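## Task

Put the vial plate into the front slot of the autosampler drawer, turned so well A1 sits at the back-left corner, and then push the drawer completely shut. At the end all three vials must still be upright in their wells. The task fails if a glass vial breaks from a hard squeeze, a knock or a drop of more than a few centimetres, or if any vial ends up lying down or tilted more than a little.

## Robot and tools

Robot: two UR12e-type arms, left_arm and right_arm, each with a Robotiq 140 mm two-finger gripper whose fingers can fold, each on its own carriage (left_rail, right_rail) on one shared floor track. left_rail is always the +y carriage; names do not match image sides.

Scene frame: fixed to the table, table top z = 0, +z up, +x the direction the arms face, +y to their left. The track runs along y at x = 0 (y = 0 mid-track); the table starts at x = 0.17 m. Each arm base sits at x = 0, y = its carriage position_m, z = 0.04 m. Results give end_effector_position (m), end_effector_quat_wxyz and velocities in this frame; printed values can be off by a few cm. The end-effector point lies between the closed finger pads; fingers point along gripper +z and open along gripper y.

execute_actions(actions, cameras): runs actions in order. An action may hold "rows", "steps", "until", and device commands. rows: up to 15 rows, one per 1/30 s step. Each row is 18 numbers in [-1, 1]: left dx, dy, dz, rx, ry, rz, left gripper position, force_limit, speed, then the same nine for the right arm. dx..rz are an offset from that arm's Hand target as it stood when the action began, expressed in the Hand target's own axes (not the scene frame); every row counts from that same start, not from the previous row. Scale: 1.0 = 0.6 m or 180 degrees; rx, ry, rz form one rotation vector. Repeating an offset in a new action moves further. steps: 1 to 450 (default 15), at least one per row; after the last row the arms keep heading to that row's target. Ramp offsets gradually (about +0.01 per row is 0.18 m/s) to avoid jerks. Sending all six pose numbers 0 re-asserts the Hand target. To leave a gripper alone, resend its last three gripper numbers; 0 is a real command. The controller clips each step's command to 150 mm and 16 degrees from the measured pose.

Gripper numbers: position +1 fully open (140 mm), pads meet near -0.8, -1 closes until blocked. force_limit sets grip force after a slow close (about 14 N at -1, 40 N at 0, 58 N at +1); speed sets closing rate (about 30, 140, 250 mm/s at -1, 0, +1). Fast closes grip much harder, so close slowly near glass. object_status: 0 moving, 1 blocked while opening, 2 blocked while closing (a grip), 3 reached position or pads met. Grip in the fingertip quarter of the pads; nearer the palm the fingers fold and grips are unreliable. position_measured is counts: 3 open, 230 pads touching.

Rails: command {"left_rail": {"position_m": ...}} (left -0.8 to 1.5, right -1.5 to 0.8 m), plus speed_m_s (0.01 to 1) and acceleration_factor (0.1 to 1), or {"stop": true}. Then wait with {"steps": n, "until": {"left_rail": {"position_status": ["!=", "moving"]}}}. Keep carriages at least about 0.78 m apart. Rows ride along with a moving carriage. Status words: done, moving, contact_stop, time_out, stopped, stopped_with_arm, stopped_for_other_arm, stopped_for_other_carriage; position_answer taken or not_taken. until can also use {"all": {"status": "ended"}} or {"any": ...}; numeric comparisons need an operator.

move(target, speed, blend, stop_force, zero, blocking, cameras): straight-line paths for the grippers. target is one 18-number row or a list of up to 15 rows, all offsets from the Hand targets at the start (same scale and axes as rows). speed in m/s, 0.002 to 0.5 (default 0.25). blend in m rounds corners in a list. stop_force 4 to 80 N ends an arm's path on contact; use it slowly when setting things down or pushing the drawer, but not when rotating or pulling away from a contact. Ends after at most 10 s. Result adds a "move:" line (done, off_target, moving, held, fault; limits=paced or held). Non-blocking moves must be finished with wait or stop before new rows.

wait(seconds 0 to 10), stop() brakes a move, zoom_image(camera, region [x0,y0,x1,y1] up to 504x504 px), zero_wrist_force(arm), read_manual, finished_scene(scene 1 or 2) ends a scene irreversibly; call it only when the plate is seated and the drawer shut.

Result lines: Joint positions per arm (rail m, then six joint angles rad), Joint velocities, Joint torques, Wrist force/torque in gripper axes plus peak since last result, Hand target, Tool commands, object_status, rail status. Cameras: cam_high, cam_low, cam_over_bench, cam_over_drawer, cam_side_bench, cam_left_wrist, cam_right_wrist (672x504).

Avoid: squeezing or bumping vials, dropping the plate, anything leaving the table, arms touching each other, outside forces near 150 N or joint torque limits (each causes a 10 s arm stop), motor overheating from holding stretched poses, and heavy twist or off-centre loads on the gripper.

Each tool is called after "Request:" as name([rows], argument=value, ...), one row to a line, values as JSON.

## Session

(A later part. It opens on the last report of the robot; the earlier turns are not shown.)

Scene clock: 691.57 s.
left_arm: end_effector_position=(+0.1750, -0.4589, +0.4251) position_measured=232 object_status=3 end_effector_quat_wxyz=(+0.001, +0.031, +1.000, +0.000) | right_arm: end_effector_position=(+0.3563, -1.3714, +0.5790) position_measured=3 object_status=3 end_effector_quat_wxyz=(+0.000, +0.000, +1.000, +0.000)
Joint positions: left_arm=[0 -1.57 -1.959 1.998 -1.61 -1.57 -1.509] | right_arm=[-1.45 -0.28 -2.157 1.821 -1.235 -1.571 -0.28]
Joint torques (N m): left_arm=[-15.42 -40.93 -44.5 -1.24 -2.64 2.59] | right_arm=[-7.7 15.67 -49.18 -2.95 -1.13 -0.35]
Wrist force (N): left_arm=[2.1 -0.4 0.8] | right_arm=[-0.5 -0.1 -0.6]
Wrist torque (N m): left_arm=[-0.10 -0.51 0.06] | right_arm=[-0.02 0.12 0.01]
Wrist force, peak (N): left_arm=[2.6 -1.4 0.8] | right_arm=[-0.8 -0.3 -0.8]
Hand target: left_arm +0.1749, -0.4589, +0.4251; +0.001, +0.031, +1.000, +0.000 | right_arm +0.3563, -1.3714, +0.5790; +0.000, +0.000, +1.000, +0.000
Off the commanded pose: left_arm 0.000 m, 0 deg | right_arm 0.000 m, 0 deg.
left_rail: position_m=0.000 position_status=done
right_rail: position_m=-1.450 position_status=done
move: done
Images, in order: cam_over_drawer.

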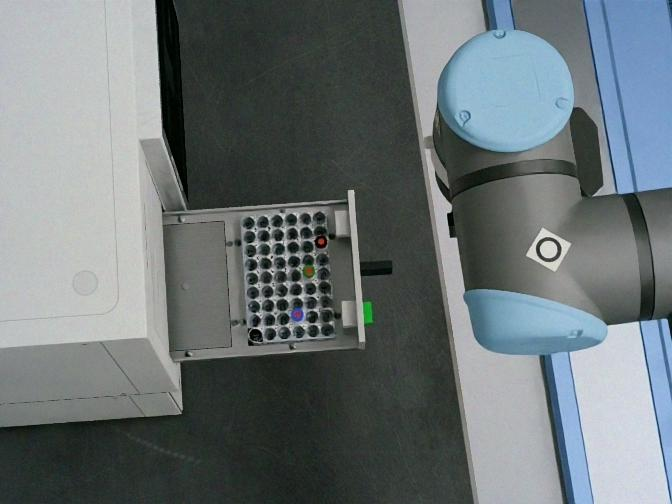

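Request:
move(target=[0,0,0.2285,0,-0.0556,0,-1,-1,-0.5,0,0,0,0,0,0,1,1,1], speed=0.15, cameras=["cam_left_wrist"])

Request:
move(target=[-0.369,0,0.065,0,0,0,-1,-1,-0.5,0,0,0,0,0,0,1,1,1], speed=0.05, stop_force=20, cameras=["cam_left_wrist","cam_over_drawer"])

Scene clock: 712.03 s.
Wrist force, peak (N): left_arm=[3.0 -0.3 0.6] | right_arm=[-0.3 0.0 -1.1]
Off the commanded pose: left_arm 0.000 m, 0 deg | right_arm 0.000 m, 0 deg.
left_rail: position_m=0.000 position_status=done
right_rail: position_m=-1.450 position_status=done
move: done
Images, in order: cam_left_wrist.

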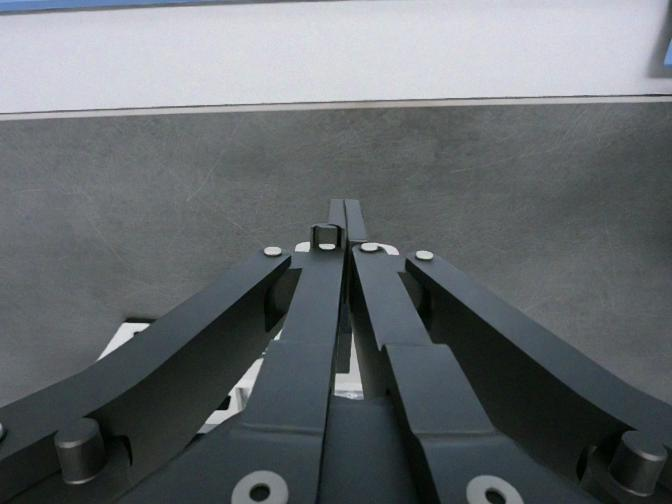

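Scene clock: 717.70 s.
left_arm: end_effector_position=(+0.3995, -0.4728, +0.2884) position_measured=232 object_status=3 end_effector_quat_wxyz=(+0.088, +0.031, +0.996, -0.003) | right_arm: end_effector_position=(+0.3563, -1.3714, +0.5790) position_measured=3 object_status=3 end_effector_quat_wxyz=(+0.000, +0.000, +1.000, +0.000)
Joint positions: left_arm=[0 -1.249 -1.733 2.108 -2.013 -1.408 -1.182] | right_arm=[-1.45 -0.28 -2.157 1.821 -1.235 -1.571 -0.281]
Joint torques (N m): left_arm=[22.8 -16.37 -54.4 -8.54 -1.77 2.41] | right_arm=[-6.92 16.21 -49.45 -2.58 -1.17 -0.55]
Wrist force (N): left_arm=[3.2 0.0 0.5] | right_arm=[-0.4 -0.4 -0.2]
Wrist torque (N m): left_arm=[-0.17 -0.48 0.01] | right_arm=[-0.07 0.09 0.01]
Wrist force, peak (N): left_arm=[4.1 -0.7 0.1] | right_arm=[-1.0 -0.1 -0.8]
Hand target: left_arm +0.3995, -0.4728, +0.2884; +0.088, +0.031, +0.996, -0.003 | right_arm +0.3563, -1.3714, +0.5790; +0.000, +0.000, +1.000, +0.000
Off the commanded pose: left_arm 0.000 m, 0 deg | right_arm 0.000 m, 0 deg.
left_rail: position_m=0.000 position_status=done
right_rail: position_m=-1.450 position_status=done
move: done
Images, in order: cam_over_drawer, cam_left_wrist.

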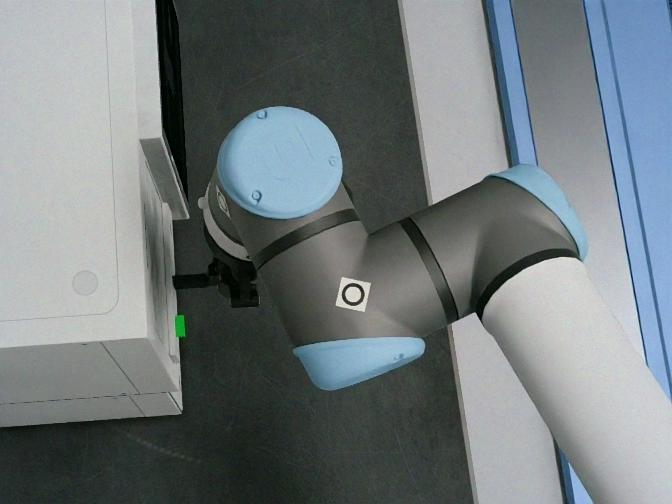

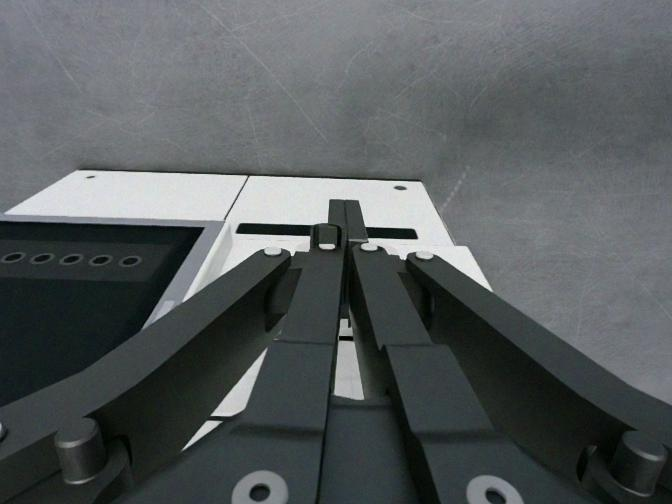

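Request:
move(target=[-0.05,0,0.0088,0,0,0,-1,-1,-0.5,0,0,0,0,0,0,1,1,1], speed=0.02, stop_force=25, cameras=["cam_over_drawer"])

Scene clock: 734.87 s.
left_arm: end_effector_position=(+0.4064, -0.4732, +0.2884) position_measured=232 object_status=3 end_effector_quat_wxyz=(+0.088, +0.031, +0.996, -0.003) | right_arm: end_effector_position=(+0.3563, -1.3714, +0.5790) position_measured=3 object_status=3 end_effector_quat_wxyz=(+0.000, +0.000, +1.000, +0.000)
Joint positions: left_arm=[0 -1.237 -1.724 2.102 -2.017 -1.409 -1.17] | right_arm=[-1.45 -0.28 -2.157 1.821 -1.235 -1.571 -0.281]
Joint torques (N m): left_arm=[-6.4 -48.9 -44.21 -5.92 7.24 -2.3] | right_arm=[-6.94 15.68 -49.55 -2.87 -0.96 -0.57]
Wrist force (N): left_arm=[28.3 2.6 -12.7] | right_arm=[-0.7 -0.1 -0.2]
Wrist torque (N m): left_arm=[-0.26 0.18 -0.10] | right_arm=[-0.01 0.16 0.01]
Wrist force, peak (N): left_arm=[44.1 6.1 -22.2] | right_arm=[-0.8 -0.7 -0.5]
Hand target: left_arm +0.4064, -0.4732, +0.2884; +0.088, +0.031, +0.996, -0.003 (not the last commanded pose) | right_arm +0.3563, -1.3714, +0.5790; +0.000, +0.000, +1.000, +0.000
Off the commanded pose: left_arm 0.024 m, 0 deg | right_arm 0.000 m, 0 deg.
left_rail: position_m=0.000 position_status=done
right_rail: position_m=-1.450 position_status=done
move: contact (left_arm)
Images, in order: cam_over_drawer.

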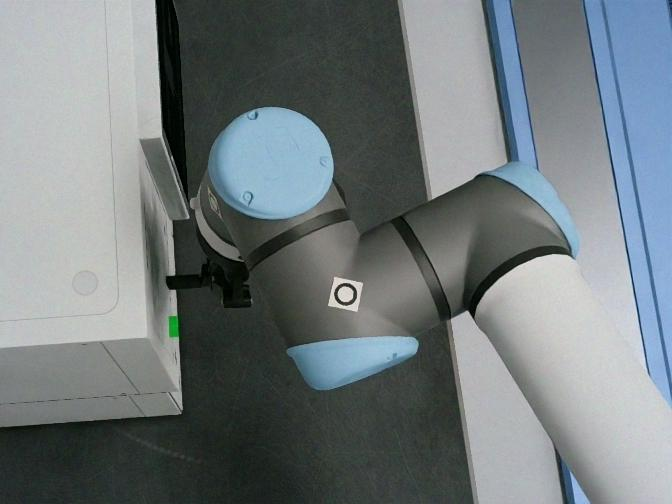

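Request:
move(target=[0.28,0,-0.04,0,0,0,-1,-1,-0.5,0,0,0,0,0,0,1,1,1], cameras=["cam_over_drawer","cam_left_wrist"])

Request:
zoom_image(camera="cam_over_drawer", region=[120, 180, 240, 420])

Scene clock: 750.43 s.
left_arm: end_effector_position=(+0.2373, -0.4628, +0.2826) position_measured=232 object_status=3 end_effector_quat_wxyz=(+0.088, +0.031, +0.996, -0.003) | right_arm: end_effector_position=(+0.3563, -1.3714, +0.5790) position_measured=3 object_status=3 end_effector_quat_wxyz=(+0.000, +0.000, +1.000, +0.000)
Joint positions: left_arm=[0 -1.563 -1.905 2.231 -1.91 -1.396 -1.5] | right_arm=[-1.45 -0.28 -2.157 1.821 -1.235 -1.571 -0.281]
Joint torques (N m): left_arm=[-18.62 -39.62 -42.85 -1.11 2.64 -2.73] | right_arm=[-7.9 15.08 -49.46 -2.95 -1.08 -0.45]
Wrist force (N): left_arm=[2.0 -0.7 1.5] | right_arm=[0.0 -0.3 -0.5]
Wrist torque (N m): left_arm=[-0.18 -0.51 0.07] | right_arm=[-0.06 0.00 0.01]
Wrist force, peak (N): left_arm=[28.5 2.6 -12.5] | right_arm=[-0.6 -0.5 -0.8]
Hand target: left_arm +0.2371, -0.4628, +0.2826; +0.088, +0.031, +0.996, -0.003 | right_arm +0.3563, -1.3714, +0.5790; +0.000, +0.000, +1.000, +0.000
Off the commanded pose: left_arm 0.000 m, 0 deg | right_arm 0.000 m, 0 deg.
left_rail: position_m=0.000 position_status=done
right_rail: position_m=-1.450 position_status=done
move: done
Images, in order: cam_over_drawer, cam_left_wrist.

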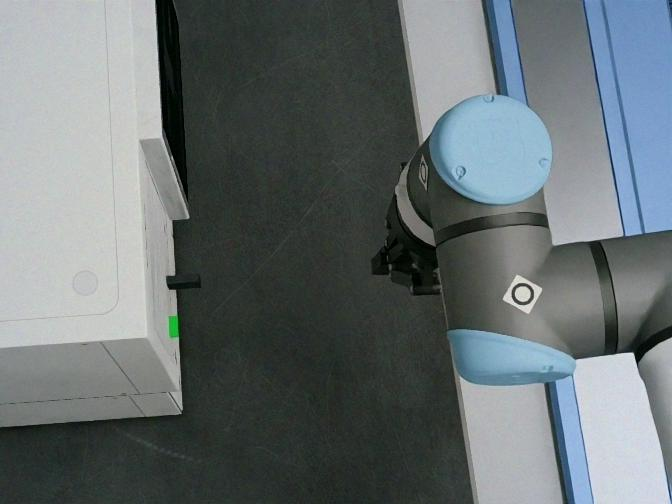

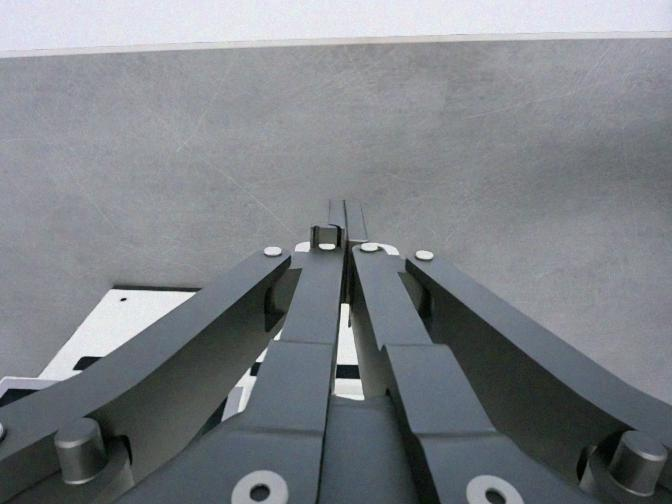

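Scaled by 2.100 from the camera's 672x504 image, which has a finer 960x720 frame.

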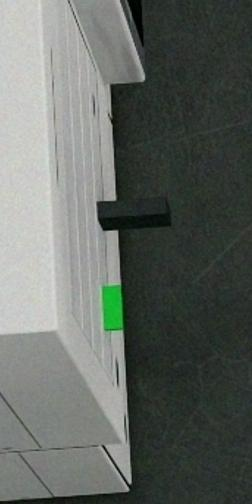

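Handle is back at its original closed location.

Request:
finished_scene(scene=1)

The scene is finished: the task was done.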